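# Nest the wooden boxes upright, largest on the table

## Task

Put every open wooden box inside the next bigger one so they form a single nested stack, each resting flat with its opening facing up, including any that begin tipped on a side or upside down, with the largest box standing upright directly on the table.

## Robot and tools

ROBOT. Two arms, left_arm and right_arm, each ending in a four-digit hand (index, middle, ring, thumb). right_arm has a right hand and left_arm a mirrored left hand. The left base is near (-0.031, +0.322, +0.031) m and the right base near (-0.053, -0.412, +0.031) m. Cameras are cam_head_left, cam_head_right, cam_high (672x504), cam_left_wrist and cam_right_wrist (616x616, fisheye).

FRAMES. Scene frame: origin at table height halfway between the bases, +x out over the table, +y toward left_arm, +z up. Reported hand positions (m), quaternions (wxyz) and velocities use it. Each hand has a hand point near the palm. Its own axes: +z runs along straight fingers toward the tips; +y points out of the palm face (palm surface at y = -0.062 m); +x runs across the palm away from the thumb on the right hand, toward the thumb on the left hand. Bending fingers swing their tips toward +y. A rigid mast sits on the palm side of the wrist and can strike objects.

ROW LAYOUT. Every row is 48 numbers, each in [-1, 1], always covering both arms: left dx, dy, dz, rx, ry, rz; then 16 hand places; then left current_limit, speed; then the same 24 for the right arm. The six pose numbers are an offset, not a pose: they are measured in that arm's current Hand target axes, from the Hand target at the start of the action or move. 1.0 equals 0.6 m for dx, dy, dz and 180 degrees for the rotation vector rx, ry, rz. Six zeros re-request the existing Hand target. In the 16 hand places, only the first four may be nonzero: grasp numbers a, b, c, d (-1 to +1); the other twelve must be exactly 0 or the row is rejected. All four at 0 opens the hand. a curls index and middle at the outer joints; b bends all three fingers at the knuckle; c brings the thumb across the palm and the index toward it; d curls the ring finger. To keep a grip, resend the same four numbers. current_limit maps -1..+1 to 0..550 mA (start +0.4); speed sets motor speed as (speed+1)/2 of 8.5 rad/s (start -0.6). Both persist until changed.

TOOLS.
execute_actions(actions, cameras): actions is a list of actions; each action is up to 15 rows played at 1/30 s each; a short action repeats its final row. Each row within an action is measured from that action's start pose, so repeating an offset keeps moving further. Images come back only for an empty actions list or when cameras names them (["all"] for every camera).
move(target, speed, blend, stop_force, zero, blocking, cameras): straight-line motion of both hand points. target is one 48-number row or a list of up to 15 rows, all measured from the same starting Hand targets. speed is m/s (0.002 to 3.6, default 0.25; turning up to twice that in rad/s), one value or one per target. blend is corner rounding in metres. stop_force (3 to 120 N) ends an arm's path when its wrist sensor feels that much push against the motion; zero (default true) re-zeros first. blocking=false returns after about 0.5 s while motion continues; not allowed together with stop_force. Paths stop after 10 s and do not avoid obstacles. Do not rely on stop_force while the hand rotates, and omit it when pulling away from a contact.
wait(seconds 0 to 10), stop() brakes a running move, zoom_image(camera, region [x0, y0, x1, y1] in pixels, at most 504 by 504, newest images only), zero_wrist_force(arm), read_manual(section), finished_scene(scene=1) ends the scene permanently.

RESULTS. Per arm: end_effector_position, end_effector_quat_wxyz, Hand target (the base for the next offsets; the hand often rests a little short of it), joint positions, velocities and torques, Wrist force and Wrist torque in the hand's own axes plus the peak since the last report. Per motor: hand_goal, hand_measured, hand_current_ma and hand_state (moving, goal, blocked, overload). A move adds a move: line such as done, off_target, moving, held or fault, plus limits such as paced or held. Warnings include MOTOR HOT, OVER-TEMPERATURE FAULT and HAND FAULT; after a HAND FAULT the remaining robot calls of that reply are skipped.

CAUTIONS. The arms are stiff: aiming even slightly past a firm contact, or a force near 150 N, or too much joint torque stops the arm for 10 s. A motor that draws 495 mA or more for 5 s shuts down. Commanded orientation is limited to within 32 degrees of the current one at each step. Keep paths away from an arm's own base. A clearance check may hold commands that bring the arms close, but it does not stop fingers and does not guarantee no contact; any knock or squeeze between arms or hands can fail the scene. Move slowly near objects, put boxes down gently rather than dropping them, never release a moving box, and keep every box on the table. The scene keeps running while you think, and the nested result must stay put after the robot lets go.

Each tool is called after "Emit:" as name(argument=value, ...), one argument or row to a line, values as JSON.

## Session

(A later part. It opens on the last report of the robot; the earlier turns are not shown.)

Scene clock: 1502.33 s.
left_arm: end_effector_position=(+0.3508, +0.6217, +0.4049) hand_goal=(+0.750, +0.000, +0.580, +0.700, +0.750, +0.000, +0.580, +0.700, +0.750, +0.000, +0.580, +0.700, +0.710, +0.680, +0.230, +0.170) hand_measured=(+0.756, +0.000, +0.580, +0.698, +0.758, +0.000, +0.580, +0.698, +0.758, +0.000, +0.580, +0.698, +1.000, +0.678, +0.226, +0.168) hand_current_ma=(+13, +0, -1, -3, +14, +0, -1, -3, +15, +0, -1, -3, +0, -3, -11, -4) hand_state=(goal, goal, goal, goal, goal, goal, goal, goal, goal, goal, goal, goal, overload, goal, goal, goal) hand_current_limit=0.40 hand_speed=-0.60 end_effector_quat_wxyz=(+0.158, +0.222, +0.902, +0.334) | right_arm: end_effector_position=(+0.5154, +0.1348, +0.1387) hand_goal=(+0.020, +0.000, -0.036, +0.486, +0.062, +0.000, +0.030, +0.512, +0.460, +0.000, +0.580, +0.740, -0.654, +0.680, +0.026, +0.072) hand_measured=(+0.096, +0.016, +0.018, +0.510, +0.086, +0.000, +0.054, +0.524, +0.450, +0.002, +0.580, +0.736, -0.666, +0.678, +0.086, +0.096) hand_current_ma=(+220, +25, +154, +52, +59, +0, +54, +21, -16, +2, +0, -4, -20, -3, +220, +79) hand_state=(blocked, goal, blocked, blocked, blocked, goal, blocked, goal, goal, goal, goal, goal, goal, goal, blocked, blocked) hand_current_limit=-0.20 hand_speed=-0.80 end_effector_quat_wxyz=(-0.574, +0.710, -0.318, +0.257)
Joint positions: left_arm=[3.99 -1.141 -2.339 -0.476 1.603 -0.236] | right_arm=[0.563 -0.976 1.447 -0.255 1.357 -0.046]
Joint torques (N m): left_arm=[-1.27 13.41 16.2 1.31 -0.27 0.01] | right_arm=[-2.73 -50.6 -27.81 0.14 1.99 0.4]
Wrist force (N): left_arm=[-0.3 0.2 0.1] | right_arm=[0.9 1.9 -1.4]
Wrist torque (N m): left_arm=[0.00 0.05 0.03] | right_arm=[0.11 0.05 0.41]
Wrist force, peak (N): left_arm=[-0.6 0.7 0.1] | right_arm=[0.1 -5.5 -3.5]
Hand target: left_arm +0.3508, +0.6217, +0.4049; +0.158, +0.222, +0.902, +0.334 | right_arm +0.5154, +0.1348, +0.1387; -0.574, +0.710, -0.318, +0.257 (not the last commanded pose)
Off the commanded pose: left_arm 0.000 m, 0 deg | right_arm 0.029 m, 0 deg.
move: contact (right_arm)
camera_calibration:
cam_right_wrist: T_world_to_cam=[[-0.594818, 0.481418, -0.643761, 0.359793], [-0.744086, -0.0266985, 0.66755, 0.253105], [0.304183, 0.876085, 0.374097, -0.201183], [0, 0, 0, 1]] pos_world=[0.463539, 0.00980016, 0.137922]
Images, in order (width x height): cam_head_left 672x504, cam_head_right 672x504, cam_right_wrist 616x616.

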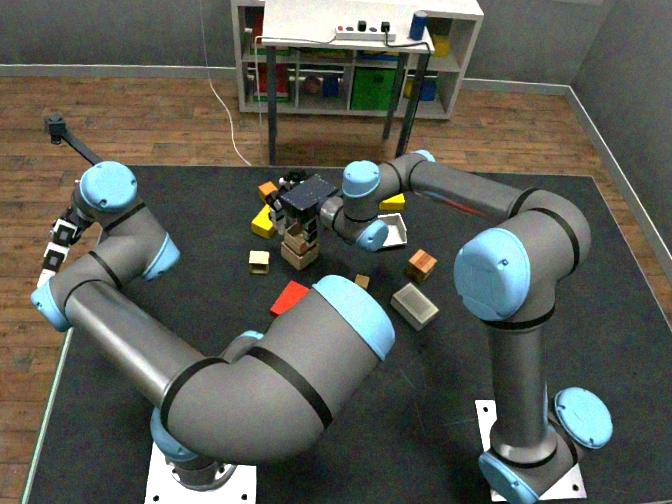

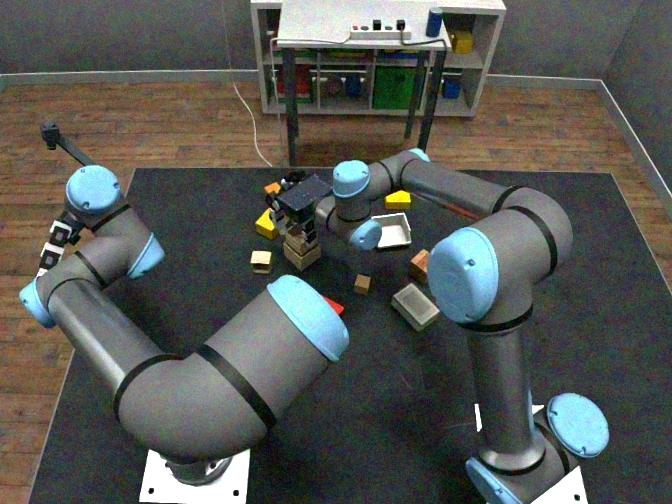

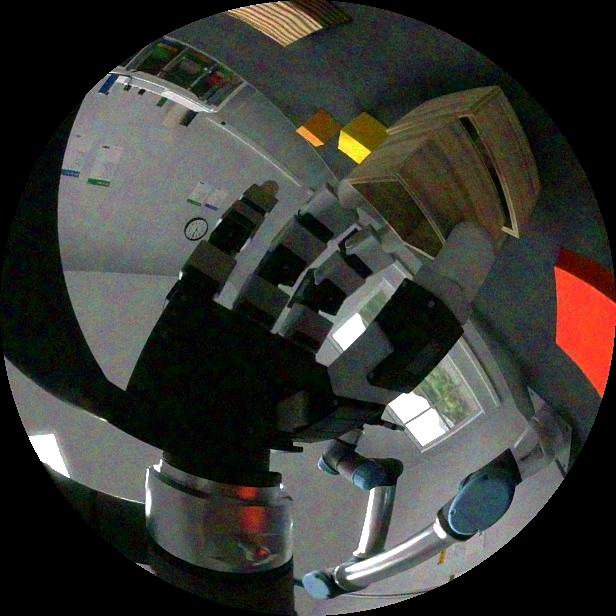

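Emit:
execute_actions(
  actions=[],
  cameras=["cam_high","cam_left_wrist"],
)

Emit:
zoom_image(
  camera="cam_high",
  region=[360, 270, 460, 370],
)

Emit:
zoom_image(
  camera="cam_left_wrist",
  region=[460, 240, 580, 400],
)

Scene clock: 1510.03 s.
left_arm: end_effector_position=(+0.3508, +0.6217, +0.4049) hand_goal=(+0.750, +0.000, +0.580, +0.700, +0.750, +0.000, +0.580, +0.700, +0.750, +0.000, +0.580, +0.700, +0.710, +0.680, +0.230, +0.170) hand_measured=(+0.756, +0.000, +0.580, +0.698, +0.758, +0.000, +0.580, +0.698, +0.758, +0.000, +0.580, +0.698, +1.000, +0.678, +0.226, +0.168) hand_current_ma=(+13, +0, -1, -3, +14, +0, -1, -3, +15, +0, -1, -3, +0, -3, -11, -4) hand_state=(goal, goal, goal, goal, goal, goal, goal, goal, goal, goal, goal, goal, overload, goal, goal, goal) hand_current_limit=0.40 hand_speed=-0.60 end_effector_quat_wxyz=(+0.158, +0.222, +0.902, +0.334) | right_arm: end_effector_position=(+0.5154, +0.1348, +0.1387) hand_goal=(+0.020, +0.000, -0.036, +0.486, +0.062, +0.000, +0.030, +0.512, +0.460, +0.000, +0.580, +0.740, -0.654, +0.680, +0.026, +0.072) hand_measured=(+0.096, +0.016, +0.018, +0.510, +0.086, +0.000, +0.054, +0.524, +0.450, +0.002, +0.580, +0.736, -0.666, +0.678, +0.086, +0.096) hand_current_ma=(+220, +25, +154, +52, +59, +0, +54, +21, -16, +2, +0, -4, -20, -3, +220, +79) hand_state=(blocked, goal, blocked, blocked, blocked, goal, blocked, goal, goal, goal, goal, goal, goal, goal, blocked, blocked) hand_current_limit=-0.20 hand_speed=-0.80 end_effector_quat_wxyz=(-0.574, +0.710, -0.318, +0.257)
Joint positions: left_arm=[3.99 -1.141 -2.339 -0.476 1.603 -0.236] | right_arm=[0.563 -0.976 1.447 -0.255 1.357 -0.046]
Joint velocities: within noise
Joint torques (N m): left_arm=[-1.63 13.63 15.84 1.28 -0.33 0.24] | right_arm=[-7.67 -51.49 -27.91 -2.56 1.97 0.34]
Wrist force (N): left_arm=[-0.4 0.3 0.2] | right_arm=[1.1 1.6 -1.4]
Wrist torque (N m): left_arm=[0.02 0.08 0.01] | right_arm=[0.07 0.03 0.42]
Wrist force, peak (N): left_arm=[-0.6 0.5 0.6] | right_arm=[1.0 2.2 -1.8]
Hand target: left_arm +0.3508, +0.6217, +0.4049; +0.158, +0.222, +0.902, +0.334 | right_arm +0.5154, +0.1348, +0.1387; -0.574, +0.710, -0.318, +0.257 (not the last commanded pose)
Off the commanded pose: left_arm 0.000 m, 0 deg | right_arm 0.029 m, 0 deg.
camera_calibration:
cam_left_wrist: T_world_to_cam=[[0.508707, -0.787947, -0.346924, 0.428019], [-0.804325, -0.578675, 0.134899, 0.535827], [-0.307049, 0.210416, -0.928141, 0.47355], [0, 0, 0, 1]] pos_world=[0.358646, 0.547683, 0.515729]
Images, in order (width x height): cam_high 672x504, cam_left_wrist 616x616.

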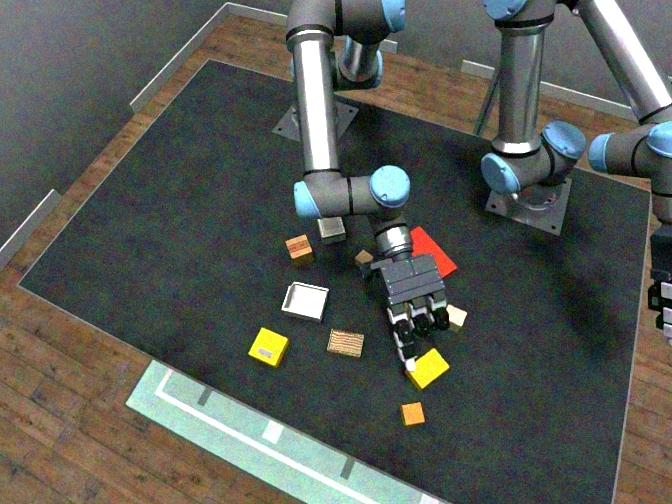

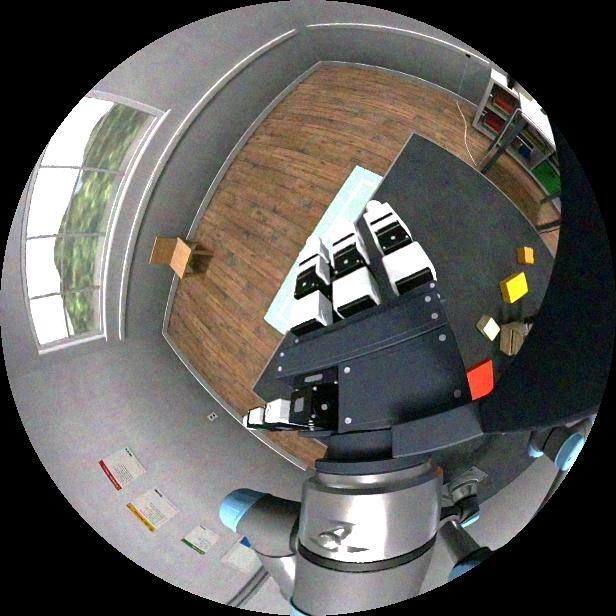

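Scaled by 5.040.

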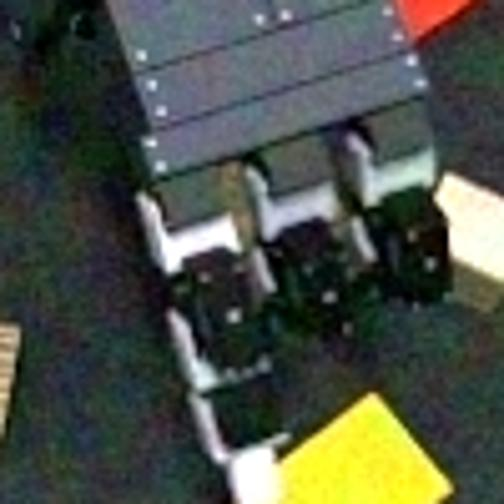

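Scaled by 3.150 from the camera's 616x616 image, which has a finer 880x880 frame.

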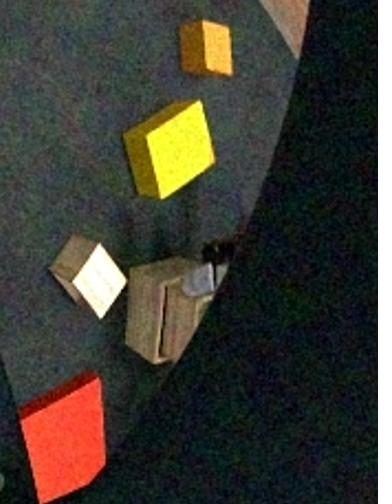

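Emit:
move(
  target=[0,0,0,0,0,0,0,0,0,0,0,0,0,0,0,0,0,0,0,0,0,0,0.4,-0.6,-0.0042,-0.0047,-0.0010,0,0,0,0.3,0.35,0.82,0,0,0,0,0,0,0,0,0,0,0,0,0,-0.2,-0.8],
  speed=0.05,
)

Emit:
move(
  target=[0,0,0,0,0,0,0,0,0,0,0,0,0,0,0,0,0,0,0,0,0,0,0.4,-0.6,0,0.0522,0.0111,0,0,0,0.3,0.35,0.82,0,0,0,0,0,0,0,0,0,0,0,0,0,-0.2,-0.8],
  speed=0.012,
  stop_force=3,
  cameras=["cam_right_wrist","cam_head_left","cam_head_right"],
)

Emit:
zoom_image(
  camera="cam_right_wrist",
  region=[340, 60, 560, 280],
)

Emit:
zoom_image(
  camera="cam_head_left",
  region=[270, 200, 340, 280],
)

Emit:
zoom_image(
  camera="cam_head_right",
  region=[270, 200, 340, 280],
)

Scene clock: 1518.67 s.
left_arm: end_effector_position=(+0.3508, +0.6217, +0.4049) hand_goal=(+0.750, +0.000, +0.580, +0.700, +0.750, +0.000, +0.580, +0.700, +0.750, +0.000, +0.580, +0.700, +0.710, +0.680, +0.230, +0.170) hand_measured=(+0.756, +0.000, +0.580, +0.698, +0.758, +0.000, +0.580, +0.698, +0.758, +0.000, +0.580, +0.698, +1.000, +0.678, +0.226, +0.168) hand_current_ma=(+13, +0, -1, -3, +14, +0, -1, -3, +15, +0, -1, -3, +0, -3, -11, -4) hand_state=(goal, goal, goal, goal, goal, goal, goal, goal, goal, goal, goal, goal, overload, goal, goal, goal) hand_current_limit=0.40 hand_speed=-0.60 end_effector_quat_wxyz=(+0.158, +0.222, +0.902, +0.334) | right_arm: end_effector_position=(+0.5137, +0.1367, +0.1416) hand_goal=(+0.020, +0.000, -0.036, +0.486, +0.062, +0.000, +0.030, +0.512, +0.460, +0.000, +0.580, +0.740, -0.654, +0.680, +0.026, +0.072) hand_measured=(+0.096, +0.016, +0.018, +0.510, +0.086, +0.000, +0.054, +0.524, +0.450, +0.002, +0.580, +0.736, -0.666, +0.678, +0.086, +0.096) hand_current_ma=(+220, +25, +154, +52, +59, +0, +54, +21, -16, +2, +0, -4, -20, -3, +220, +79) hand_state=(blocked, goal, blocked, blocked, blocked, goal, blocked, goal, goal, goal, goal, goal, goal, goal, blocked, blocked) hand_current_limit=-0.20 hand_speed=-0.80 end_effector_quat_wxyz=(-0.574, +0.710, -0.318, +0.257)
Joint positions: left_arm=[3.99 -1.141 -2.339 -0.476 1.603 -0.236] | right_arm=[0.568 -0.979 1.444 -0.249 1.361 -0.045]
Joint torques (N m): left_arm=[-1.24 13.43 15.2 1.34 -0.49 0.01] | right_arm=[2.32 -45.13 -22.76 -0.33 0.96 1.02]
Wrist force (N): left_arm=[-0.4 0.4 0.0] | right_arm=[1.1 1.7 -1.8]
Wrist torque (N m): left_arm=[0.05 0.07 0.01] | right_arm=[0.12 0.03 0.28]
Wrist force, peak (N): left_arm=[-0.3 0.8 0.1] | right_arm=[1.3 2.0 -1.8]
Hand target: left_arm +0.3508, +0.6217, +0.4049; +0.158, +0.222, +0.902, +0.334 | right_arm +0.5138, +0.1367, +0.1416; -0.574, +0.710, -0.318, +0.257
Off the commanded pose: left_arm 0.000 m, 0 deg | right_arm 0.000 m, 0 deg.
move: done

Scene clock: 1519.97 s.
left_arm: end_effector_position=(+0.3508, +0.6217, +0.4049) hand_goal=(+0.750, +0.000, +0.580, +0.700, +0.750, +0.000, +0.580, +0.700, +0.750, +0.000, +0.580, +0.700, +0.710, +0.680, +0.230, +0.170) hand_measured=(+0.756, +0.000, +0.580, +0.698, +0.758, +0.000, +0.580, +0.698, +0.758, +0.000, +0.580, +0.698, +1.000, +0.678, +0.226, +0.168) hand_current_ma=(+13, +0, -1, -3, +14, +0, -1, -3, +15, +0, -1, -3, +0, -3, -11, -4) hand_state=(goal, goal, goal, goal, goal, goal, goal, goal, goal, goal, goal, goal, overload, goal, goal, goal) hand_current_limit=0.40 hand_speed=-0.60 end_effector_quat_wxyz=(+0.158, +0.222, +0.902, +0.334) | right_arm: end_effector_position=(+0.5138, +0.1367, +0.1384) hand_goal=(+0.020, +0.000, -0.036, +0.486, +0.062, +0.000, +0.030, +0.512, +0.460, +0.000, +0.580, +0.740, -0.654, +0.680, +0.026, +0.072) hand_measured=(+0.096, +0.014, +0.016, +0.508, +0.086, +0.000, +0.054, +0.524, +0.450, +0.002, +0.580, +0.736, -0.666, +0.678, +0.088, +0.096) hand_current_ma=(+220, +23, +148, +47, +59, -1, +54, +21, -16, +2, +0, -4, -24, -3, +220, +79) hand_state=(blocked, goal, blocked, blocked, blocked, goal, blocked, goal, goal, goal, goal, goal, goal, goal, blocked, blocked) hand_current_limit=-0.20 hand_speed=-0.80 end_effector_quat_wxyz=(-0.574, +0.710, -0.318, +0.257)
Joint positions: left_arm=[3.99 -1.141 -2.339 -0.476 1.603 -0.236] | right_arm=[0.568 -0.976 1.447 -0.256 1.361 -0.045]
Joint torques (N m): left_arm=[-0.35 13.27 16.47 1.69 -0.57 0.1] | right_arm=[-0.81 -51.16 -28.22 -0.03 0.1 0.24]
Wrist force (N): left_arm=[-0.3 0.3 0.3] | right_arm=[1.3 1.9 -1.7]
Wrist torque (N m): left_arm=[0.01 0.06 0.02] | right_arm=[0.14 0.00 0.31]
Wrist force, peak (N): left_arm=[-0.6 0.6 0.3] | right_arm=[1.9 -1.4 -2.2]
Hand target: left_arm +0.3508, +0.6217, +0.4049; +0.158, +0.222, +0.902, +0.334 | right_arm +0.5138, +0.1367, +0.1384; -0.574, +0.710, -0.318, +0.257 (not the last commanded pose)
Off the commanded pose: left_arm 0.000 m, 0 deg | right_arm 0.029 m, 0 deg.
move: contact (right_arm)
camera_calibration:
cam_right_wrist: T_world_to_cam=[[-0.594799, 0.481475, -0.643737, 0.357661], [-0.744106, -0.0267575, 0.667525, 0.252104], [0.304172, 0.876052, 0.374184, -0.202225], [0, 0, 0, 1]] pos_world=[0.461839, 0.0117003, 0.137622]
Images, in order (width x height): cam_head_left 672x504, cam_head_right 672x504, cam_right_wrist 616x616.

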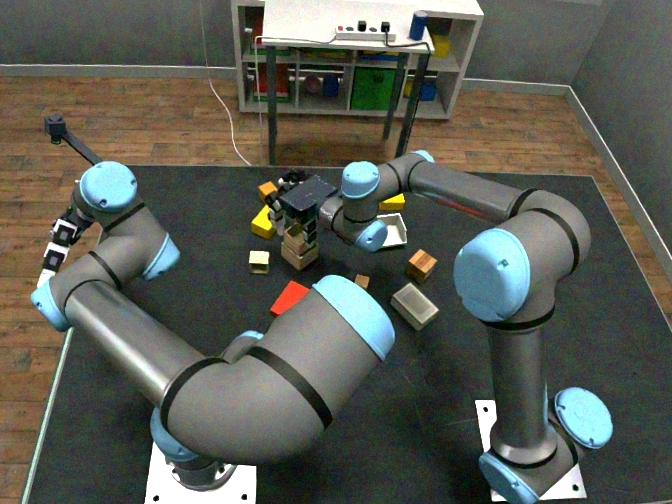

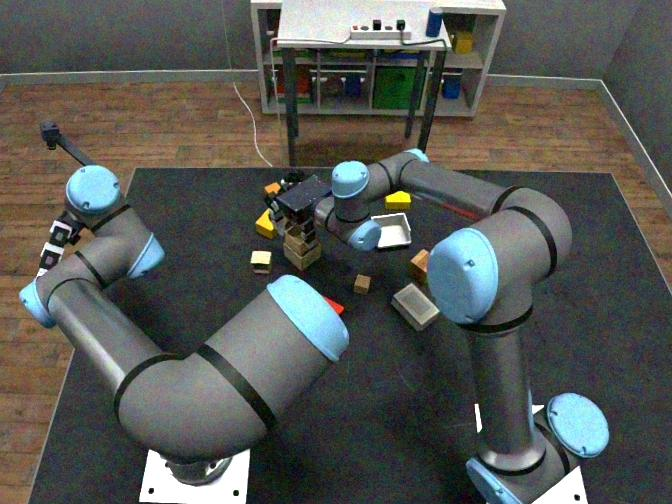

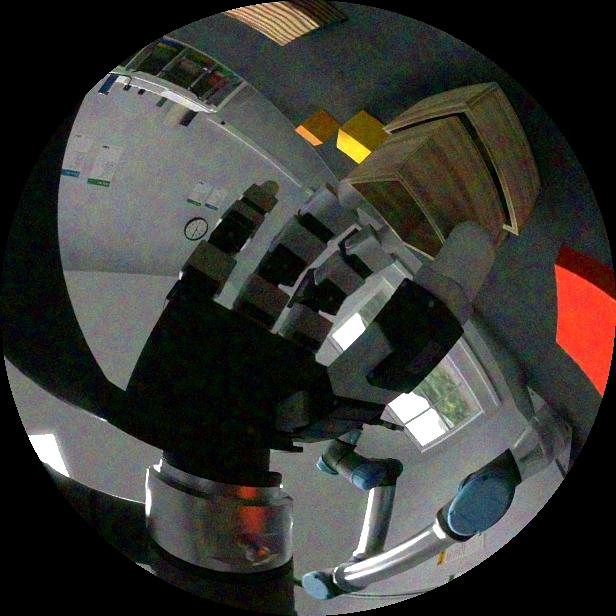

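Scaled by 2.291 from the camera's 616x616 image, which has a finer 880x880 frame.

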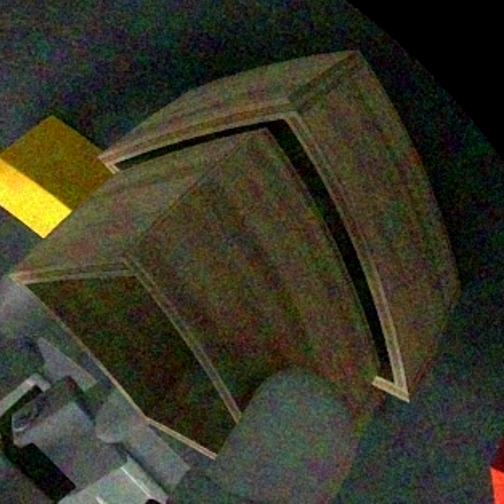

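Scaled by 6.300.

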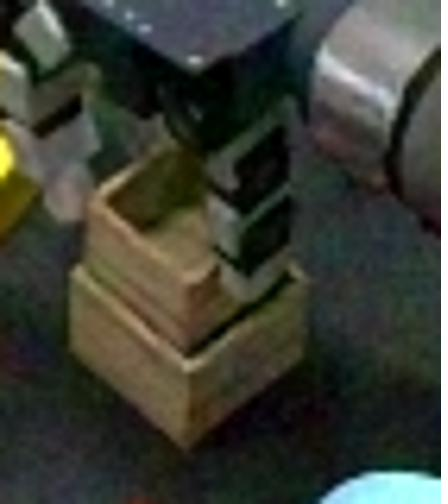

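Scaled by 6.300.

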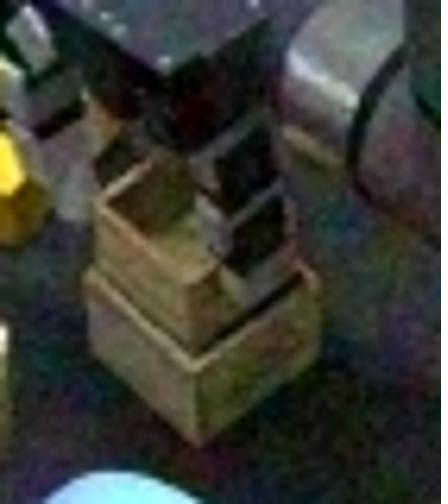

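Emit:
move(
  target=[0,0,0,0,0,0,0,0,0,0,0,0,0,0,0,0,0,0,0,0,0,0,0.4,-0.6,0.0020,-0.0043,-0.0033,0,0,0,0.3,0.35,0.82,0,0,0,0,0,0,0,0,0,0,0,0,0,-0.2,-0.8],
  speed=0.05,
)

Emit:
move(
  target=[0,0,0,0,0,0,0,0,0,0,0,0,0,0,0,0,0,0,0,0,0,0,0.4,-0.6,0,0.0522,0.0111,0,0,0,0.3,0.35,0.82,0,0,0,0,0,0,0,0,0,0,0,0,0,-0.2,-0.8],
  speed=0.012,
  stop_force=3,
  cameras=["cam_right_wrist","cam_head_left","cam_head_right"],
)

Emit:
zoom_image(
  camera="cam_right_wrist",
  region=[340, 60, 560, 280],
)

Emit:
zoom_image(
  camera="cam_head_left",
  region=[270, 200, 340, 280],
)

Emit:
zoom_image(
  camera="cam_head_right",
  region=[270, 200, 340, 280],
)

Scene clock: 1529.27 s.
left_arm: end_effector_position=(+0.3508, +0.6217, +0.4049) hand_goal=(+0.750, +0.000, +0.580, +0.700, +0.750, +0.000, +0.580, +0.700, +0.750, +0.000, +0.580, +0.700, +0.710, +0.680, +0.230, +0.170) hand_measured=(+0.756, +0.000, +0.580, +0.698, +0.758, +0.000, +0.580, +0.698, +0.758, +0.000, +0.580, +0.698, +1.000, +0.678, +0.226, +0.168) hand_current_ma=(+13, +0, -1, -3, +14, +0, -1, -3, +15, +0, -1, -3, +0, -3, -11, -4) hand_state=(goal, goal, goal, goal, goal, goal, goal, goal, goal, goal, goal, goal, overload, goal, goal, goal) hand_current_limit=0.40 hand_speed=-0.60 end_effector_quat_wxyz=(+0.158, +0.222, +0.902, +0.334) | right_arm: end_effector_position=(+0.5135, +0.1349, +0.1414) hand_goal=(+0.020, +0.000, -0.036, +0.486, +0.062, +0.000, +0.030, +0.512, +0.460, +0.000, +0.580, +0.740, -0.654, +0.680, +0.026, +0.072) hand_measured=(+0.096, +0.014, +0.016, +0.508, +0.086, +0.000, +0.054, +0.524, +0.450, +0.002, +0.580, +0.736, -0.666, +0.678, +0.088, +0.096) hand_current_ma=(+220, +23, +148, +47, +59, -1, +54, +21, -16, +2, +0, -4, -24, -3, +220, +79) hand_state=(blocked, goal, blocked, blocked, blocked, goal, blocked, goal, goal, goal, goal, goal, goal, goal, blocked, blocked) hand_current_limit=-0.20 hand_speed=-0.80 end_effector_quat_wxyz=(-0.574, +0.710, -0.318, +0.257)
Joint positions: left_arm=[3.99 -1.141 -2.339 -0.476 1.603 -0.236] | right_arm=[0.565 -0.982 1.449 -0.252 1.358 -0.046]
Joint torques (N m): left_arm=[-1.74 13.77 16.83 1.26 -0.31 0.03] | right_arm=[-6.03 -38.95 -14.09 0.07 -1.34 -1.1]
Wrist force (N): left_arm=[-0.3 0.5 0.0] | right_arm=[1.0 1.8 -1.9]
Wrist torque (N m): left_arm=[0.05 0.05 0.02] | right_arm=[0.15 0.05 0.32]
Wrist force, peak (N): left_arm=[-0.6 0.7 0.3] | right_arm=[1.1 2.2 -1.7]
Hand target: left_arm +0.3508, +0.6217, +0.4049; +0.158, +0.222, +0.902, +0.334 | right_arm +0.5135, +0.1349, +0.1413; -0.574, +0.710, -0.318, +0.257
Off the commanded pose: left_arm 0.000 m, 0 deg | right_arm 0.000 m, 0 deg.
move: done

Scene clock: 1532.57 s.
left_arm: end_effector_position=(+0.3508, +0.6217, +0.4049) hand_goal=(+0.750, +0.000, +0.580, +0.700, +0.750, +0.000, +0.580, +0.700, +0.750, +0.000, +0.580, +0.700, +0.710, +0.680, +0.230, +0.170) hand_measured=(+0.756, +0.000, +0.580, +0.698, +0.758, +0.000, +0.580, +0.698, +0.758, +0.000, +0.580, +0.698, +1.000, +0.678, +0.226, +0.168) hand_current_ma=(+13, +0, -1, -3, +14, +0, -1, -3, +15, +0, -1, -3, +0, -3, -11, -4) hand_state=(goal, goal, goal, goal, goal, goal, goal, goal, goal, goal, goal, goal, overload, goal, goal, goal) hand_current_limit=0.40 hand_speed=-0.60 end_effector_quat_wxyz=(+0.158, +0.222, +0.902, +0.334) | right_arm: end_effector_position=(+0.5135, +0.1349, +0.1092) hand_goal=(+0.020, +0.000, -0.036, +0.486, +0.062, +0.000, +0.030, +0.512, +0.460, +0.000, +0.580, +0.740, -0.654, +0.680, +0.026, +0.072) hand_measured=(+0.096, +0.014, +0.016, +0.508, +0.086, +0.000, +0.054, +0.522, +0.450, +0.002, +0.580, +0.736, -0.666, +0.678, +0.088, +0.096) hand_current_ma=(+220, +23, +148, +47, +59, -1, +51, +16, -16, +2, +0, -4, -24, -3, +220, +79) hand_state=(blocked, goal, blocked, blocked, blocked, goal, blocked, goal, goal, goal, goal, goal, goal, goal, blocked, blocked) hand_current_limit=-0.20 hand_speed=-0.80 end_effector_quat_wxyz=(-0.574, +0.709, -0.318, +0.257)
Joint positions: left_arm=[3.99 -1.141 -2.339 -0.476 1.603 -0.236] | right_arm=[0.565 -0.946 1.481 -0.319 1.358 -0.046]
Joint torques (N m): left_arm=[-1.54 13.1 16.69 1.6 -0.52 0.05] | right_arm=[6.42 -36.66 -10.59 -2.03 2.07 -0.69]
Wrist force (N): left_arm=[-0.3 0.4 0.0] | right_arm=[0.9 -1.9 -2.2]
Wrist torque (N m): left_arm=[0.03 0.06 0.02] | right_arm=[0.01 0.04 0.25]
Wrist force, peak (N): left_arm=[-0.6 0.7 0.0] | right_arm=[0.9 -1.7 -2.5]
Hand target: left_arm +0.3508, +0.6217, +0.4049; +0.158, +0.222, +0.902, +0.334 | right_arm +0.5135, +0.1349, +0.1092; -0.574, +0.709, -0.318, +0.257
Off the commanded pose: left_arm 0.000 m, 0 deg | right_arm 0.000 m, 0 deg.
move: contact (right_arm)
camera_calibration:
cam_right_wrist: T_world_to_cam=[[-0.594692, 0.481522, -0.6438, 0.339557], [-0.744224, -0.0268253, 0.667392, 0.271391], [0.304094, 0.876023, 0.374313, -0.189521], [0, 0, 0, 1]] pos_world=[0.46154, 0.00980049, 0.108422]
Images, in order (width x height): cam_head_left 672x504, cam_head_right 672x504, cam_right_wrist 616x616.

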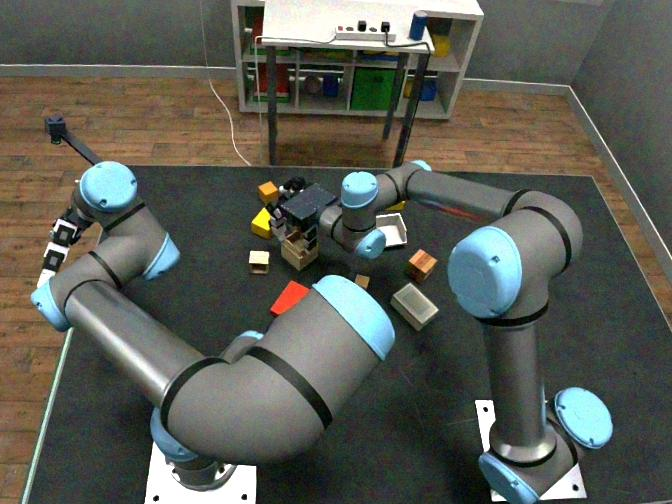

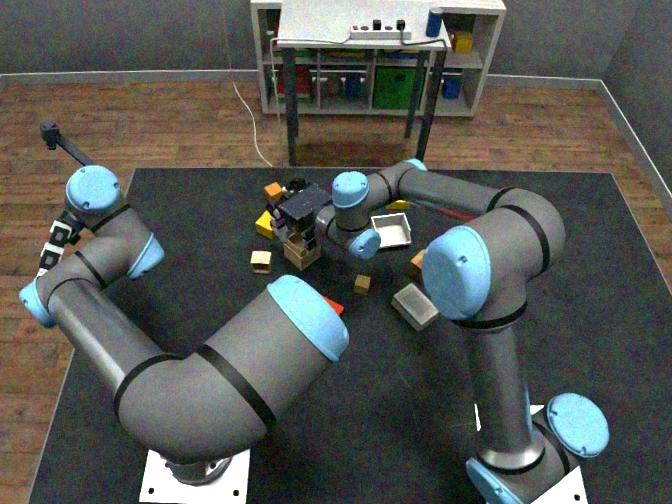

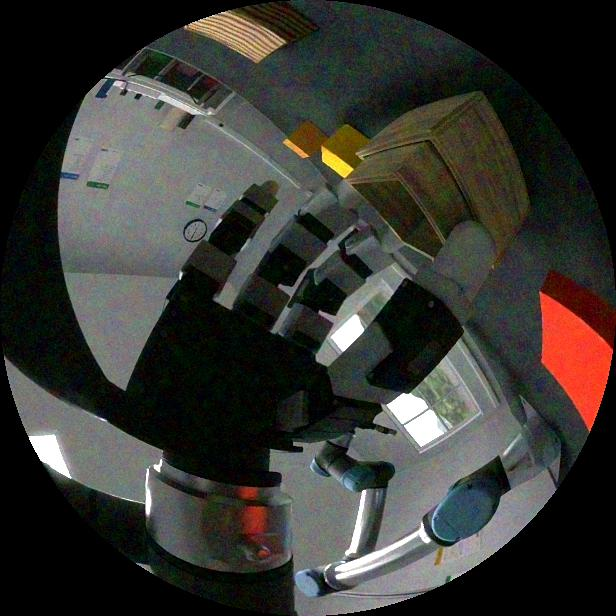

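Scaled by 2.291 from the camera's 616x616 image, which has a finer 880x880 frame.

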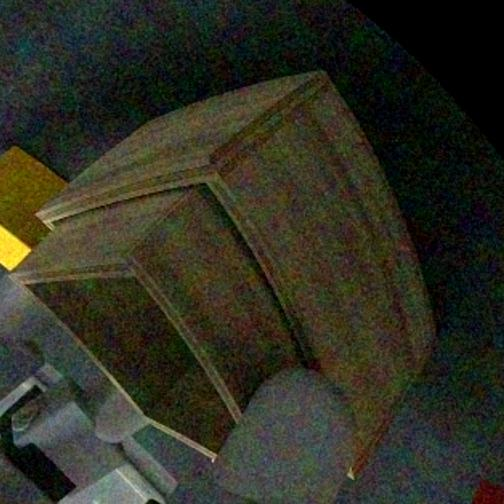

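Scaled by 6.300.

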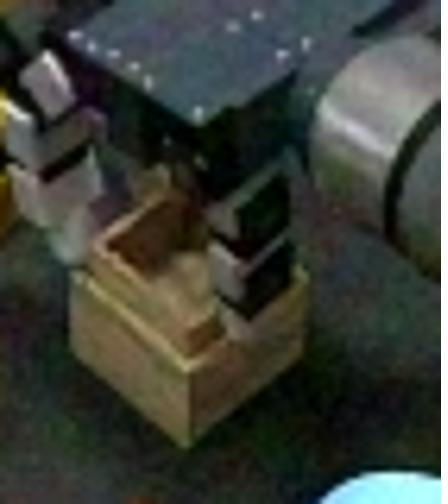

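Scaled by 6.300.

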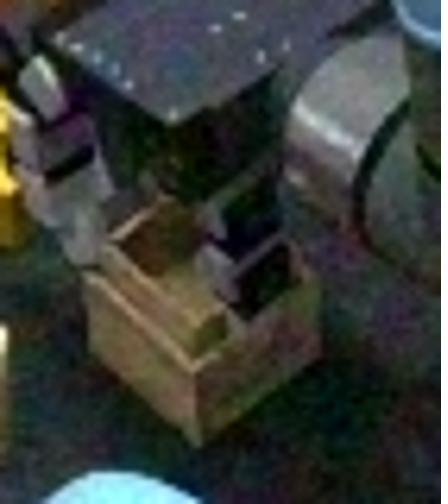

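Emit:
move(
  target=[0,0,0,0,0,0,0,0,0,0,0,0,0,0,0,0,0,0,0,0,0,0,0.4,-0.6,0,0,0,0,0,0,0.1,0.22,0.82,0,0,0,0,0,0,0,0,0,0,0,0,0,0.1,-0.985],
  cameras=["cam_right_wrist","cam_head_left","cam_head_right"],
)

Emit:
zoom_image(
  camera="cam_right_wrist",
  region=[340, 60, 560, 280],
)

Emit:
zoom_image(
  camera="cam_head_left",
  region=[270, 200, 340, 280],
)

Scene clock: 1558.33 s.
left_arm: end_effector_position=(+0.3508, +0.6217, +0.4049) hand_goal=(+0.750, +0.000, +0.580, +0.700, +0.750, +0.000, +0.580, +0.700, +0.750, +0.000, +0.580, +0.700, +0.710, +0.680, +0.230, +0.170) hand_measured=(+0.756, +0.000, +0.580, +0.698, +0.758, +0.000, +0.580, +0.698, +0.758, +0.000, +0.580, +0.698, +1.000, +0.678, +0.226, +0.168) hand_current_ma=(+13, +0, -1, -3, +14, +0, -1, -3, +15, +0, -1, -3, +0, -3, -11, -4) hand_state=(goal, goal, goal, goal, goal, goal, goal, goal, goal, goal, goal, goal, overload, goal, goal, goal) hand_current_limit=0.40 hand_speed=-0.60 end_effector_quat_wxyz=(+0.158, +0.222, +0.902, +0.334) | right_arm: end_effector_position=(+0.5135, +0.1349, +0.1092) hand_goal=(+0.176, +0.000, +0.106, +0.650, +0.340, +0.000, +0.376, +0.802, +0.636, +0.000, +0.580, +0.734, -0.674, +0.680, +0.026, +0.076) hand_measured=(+0.164, +0.004, +0.102, +0.648, +0.308, +0.000, +0.304, +0.786, +0.612, +0.002, +0.580, +0.736, -0.676, +0.678, +0.040, +0.084) hand_current_ma=(-24, +3, -4, -3, -38, -1, -10, -6, -61, +2, +0, +2, -2, -3, +35, +17) hand_state=(goal, goal, goal, goal, moving, goal, moving, moving, blocked, goal, goal, goal, goal, goal, goal, goal) hand_current_limit=0.10 hand_speed=-0.98 end_effector_quat_wxyz=(-0.574, +0.709, -0.318, +0.257)
Joint positions: left_arm=[3.99 -1.141 -2.339 -0.476 1.603 -0.236] | right_arm=[0.565 -0.946 1.481 -0.319 1.358 -0.046]
Joint torques (N m): left_arm=[-1.88 13.34 16.31 1.23 -0.32 0.01] | right_arm=[5.53 -40.49 -25.29 -0.86 1.75 -0.57]
Wrist force (N): left_arm=[-0.3 0.4 0.0] | right_arm=[1.0 1.8 -2.0]
Wrist torque (N m): left_arm=[0.03 0.05 0.02] | right_arm=[0.10 0.04 0.32]
Wrist force, peak (N): left_arm=[-0.2 0.9 0.0] | right_arm=[0.7 -2.2 -2.9]
Hand target: left_arm +0.3508, +0.6217, +0.4049; +0.158, +0.222, +0.902, +0.334 | right_arm +0.5135, +0.1349, +0.1092; -0.574, +0.709, -0.318, +0.257
Off the commanded pose: left_arm 0.000 m, 0 deg | right_arm 0.000 m, 0 deg.
move: moving (right_arm; no rest 5 s after the path's end)
camera_calibration:
cam_right_wrist: T_world_to_cam=[[-0.594711, 0.481465, -0.643825, 0.339569], [-0.744203, -0.0267663, 0.667416, 0.271379], [0.304105, 0.876057, 0.374226, -0.189516], [0, 0, 0, 1]] pos_world=[0.46154, 0.00980032, 0.108422]
Images, in order (width x height): cam_head_left 672x504, cam_head_right 672x504, cam_right_wrist 616x616.

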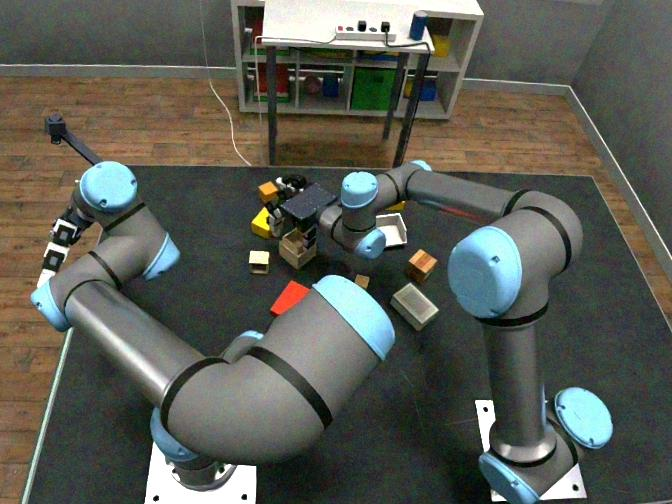

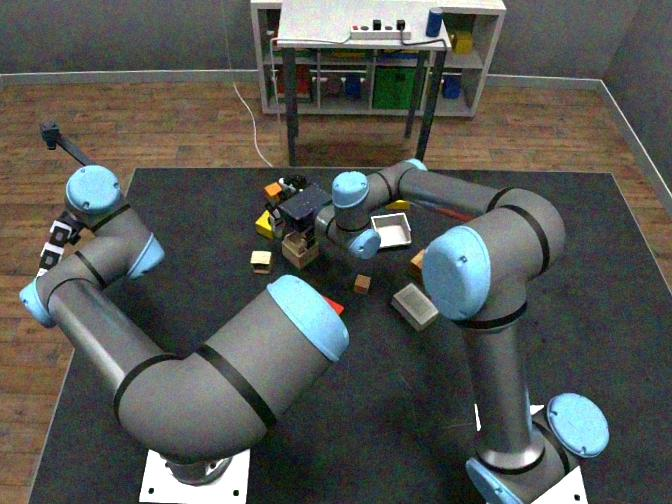

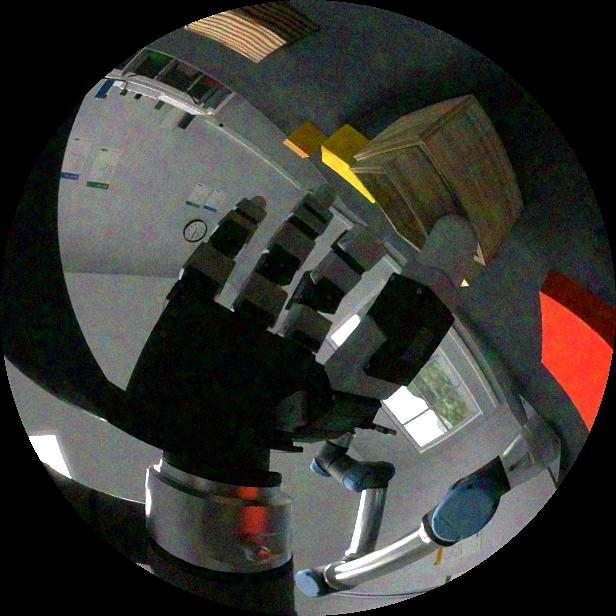

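Scaled by 2.291 from the camera's 616x616 image, which has a finer 880x880 frame.

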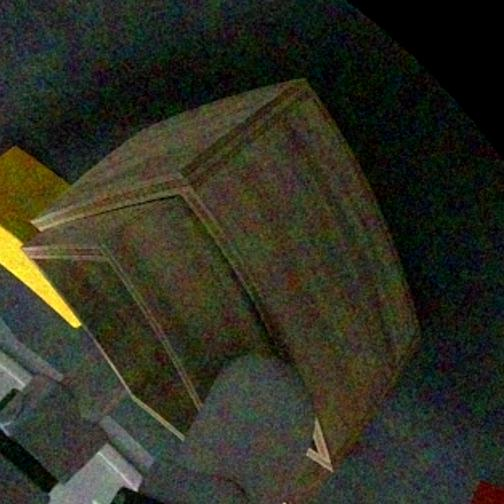

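Scaled by 6.300.

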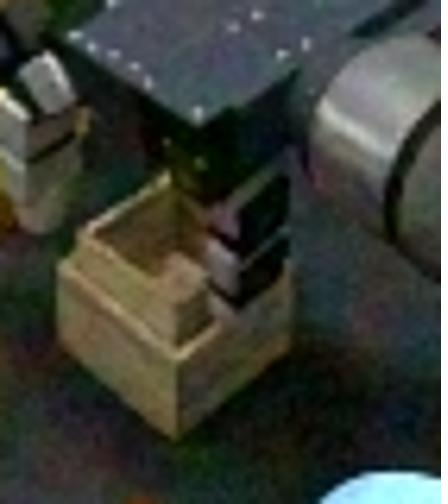

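Emit:
move(
  target=[0,0,0,0,0,0,0,0,0,0,0,0,0,0,0,0,0,0,0,0,0,0,0.4,-0.6,0,0.0042,-0.0196,0,0,0,0.1,0.22,0.82,0,0,0,0,0,0,0,0,0,0,0,0,0,0.1,-0.985],
  speed=0.002,
  cameras=["cam_right_wrist","cam_head_left","cam_head_right"],
)

Emit:
zoom_image(
  camera="cam_right_wrist",
  region=[340, 60, 560, 280],
)

Emit:
zoom_image(
  camera="cam_head_left",
  region=[270, 200, 340, 280],
)

Scene clock: 1574.70 s.
left_arm: end_effector_position=(+0.3508, +0.6217, +0.4049) hand_goal=(+0.750, +0.000, +0.580, +0.700, +0.750, +0.000, +0.580, +0.700, +0.750, +0.000, +0.580, +0.700, +0.710, +0.680, +0.230, +0.170) hand_measured=(+0.756, +0.000, +0.580, +0.698, +0.758, +0.000, +0.580, +0.698, +0.758, +0.000, +0.580, +0.698, +1.000, +0.678, +0.226, +0.168) hand_current_ma=(+13, +0, -1, -3, +14, +0, -1, -3, +15, +0, -1, -3, +0, -3, -11, -4) hand_state=(goal, goal, goal, goal, goal, goal, goal, goal, goal, goal, goal, goal, overload, goal, goal, goal) hand_current_limit=0.40 hand_speed=-0.60 end_effector_quat_wxyz=(+0.158, +0.222, +0.902, +0.334) | right_arm: end_effector_position=(+0.5045, +0.1269, +0.1092) hand_goal=(+0.176, +0.000, +0.106, +0.650, +0.340, +0.000, +0.376, +0.802, +0.636, +0.000, +0.580, +0.734, -0.674, +0.680, +0.026, +0.076) hand_measured=(+0.164, +0.004, +0.102, +0.648, +0.324, +0.000, +0.370, +0.798, +0.612, +0.002, +0.580, +0.736, -0.676, +0.678, +0.030, +0.078) hand_current_ma=(-24, +3, -4, -3, -36, -1, -9, -4, -61, +2, +0, +2, -1, -2, +6, +4) hand_state=(goal, goal, goal, goal, goal, goal, goal, goal, blocked, goal, goal, goal, goal, goal, goal, goal) hand_current_limit=0.10 hand_speed=-0.98 end_effector_quat_wxyz=(-0.574, +0.709, -0.318, +0.257)
Joint positions: left_arm=[3.99 -1.141 -2.339 -0.476 1.603 -0.236] | right_arm=[0.56 -0.971 1.524 -0.337 1.354 -0.047]
Joint torques (N m): left_arm=[-2.08 13.29 15.7 1.31 -0.23 -0.2] | right_arm=[-10.61 -46.56 -15.62 -2.9 -1.87 -1.22]
Wrist force (N): left_arm=[-0.5 0.4 0.1] | right_arm=[0.9 1.5 -2.0]
Wrist torque (N m): left_arm=[0.03 0.08 0.01] | right_arm=[0.11 0.06 0.42]
Wrist force, peak (N): left_arm=[-0.4 0.7 0.6] | right_arm=[1.3 2.0 -2.1]
Hand target: left_arm +0.3508, +0.6217, +0.4049; +0.158, +0.222, +0.902, +0.334 | right_arm +0.5045, +0.1269, +0.1092; -0.574, +0.709, -0.318, +0.257
Off the commanded pose: left_arm 0.000 m, 0 deg | right_arm 0.000 m, 0 deg.
move: done
camera_calibration:
cam_right_wrist: T_world_to_cam=[[-0.594711, 0.481465, -0.643825, 0.338068], [-0.744203, -0.0267663, 0.667416, 0.264467], [0.304105, 0.876057, 0.374226, -0.179771], [0, 0, 0, 1]] pos_world=[0.45254, 0.00180032, 0.108422]
Images, in order (width x height): cam_head_left 672x504, cam_head_right 672x504, cam_right_wrist 616x616.

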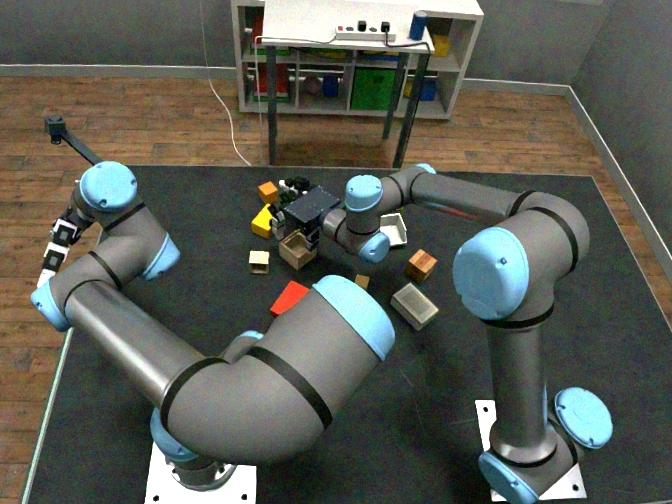

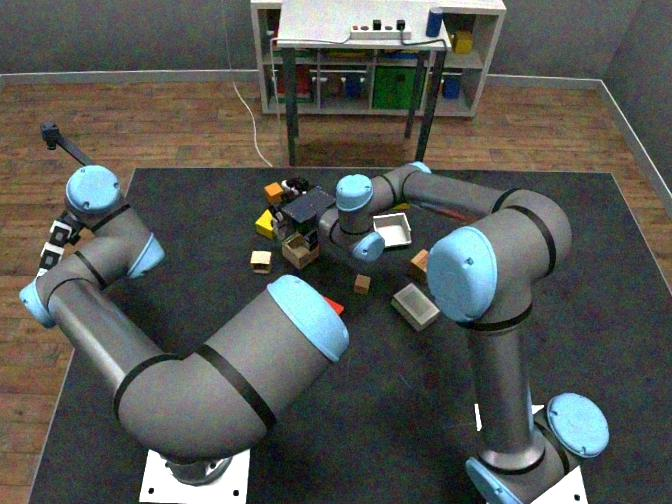

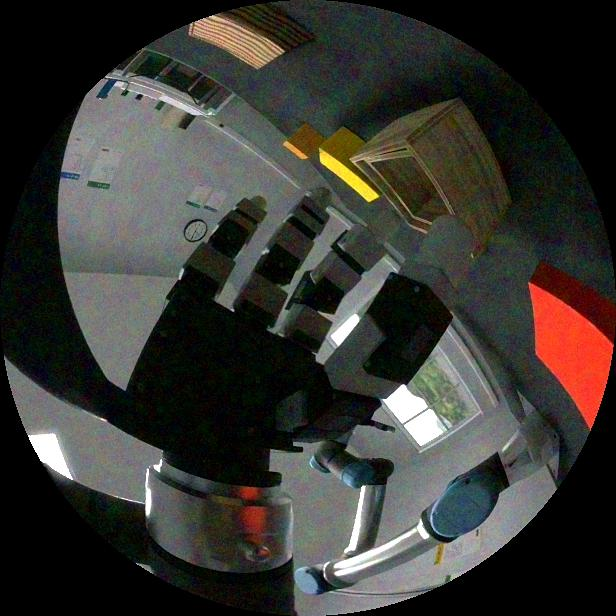

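Scaled by 2.291 from the camera's 616x616 image, which has a finer 880x880 frame.

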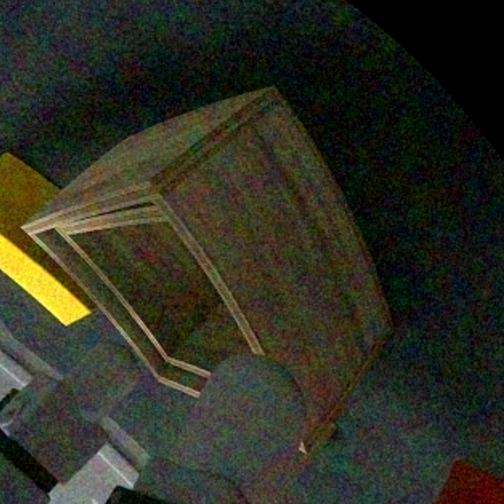

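Scaled by 6.300.

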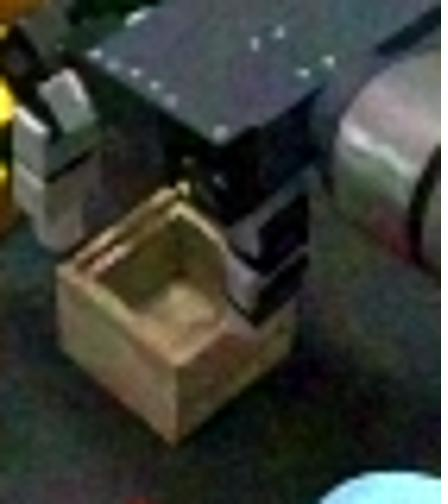

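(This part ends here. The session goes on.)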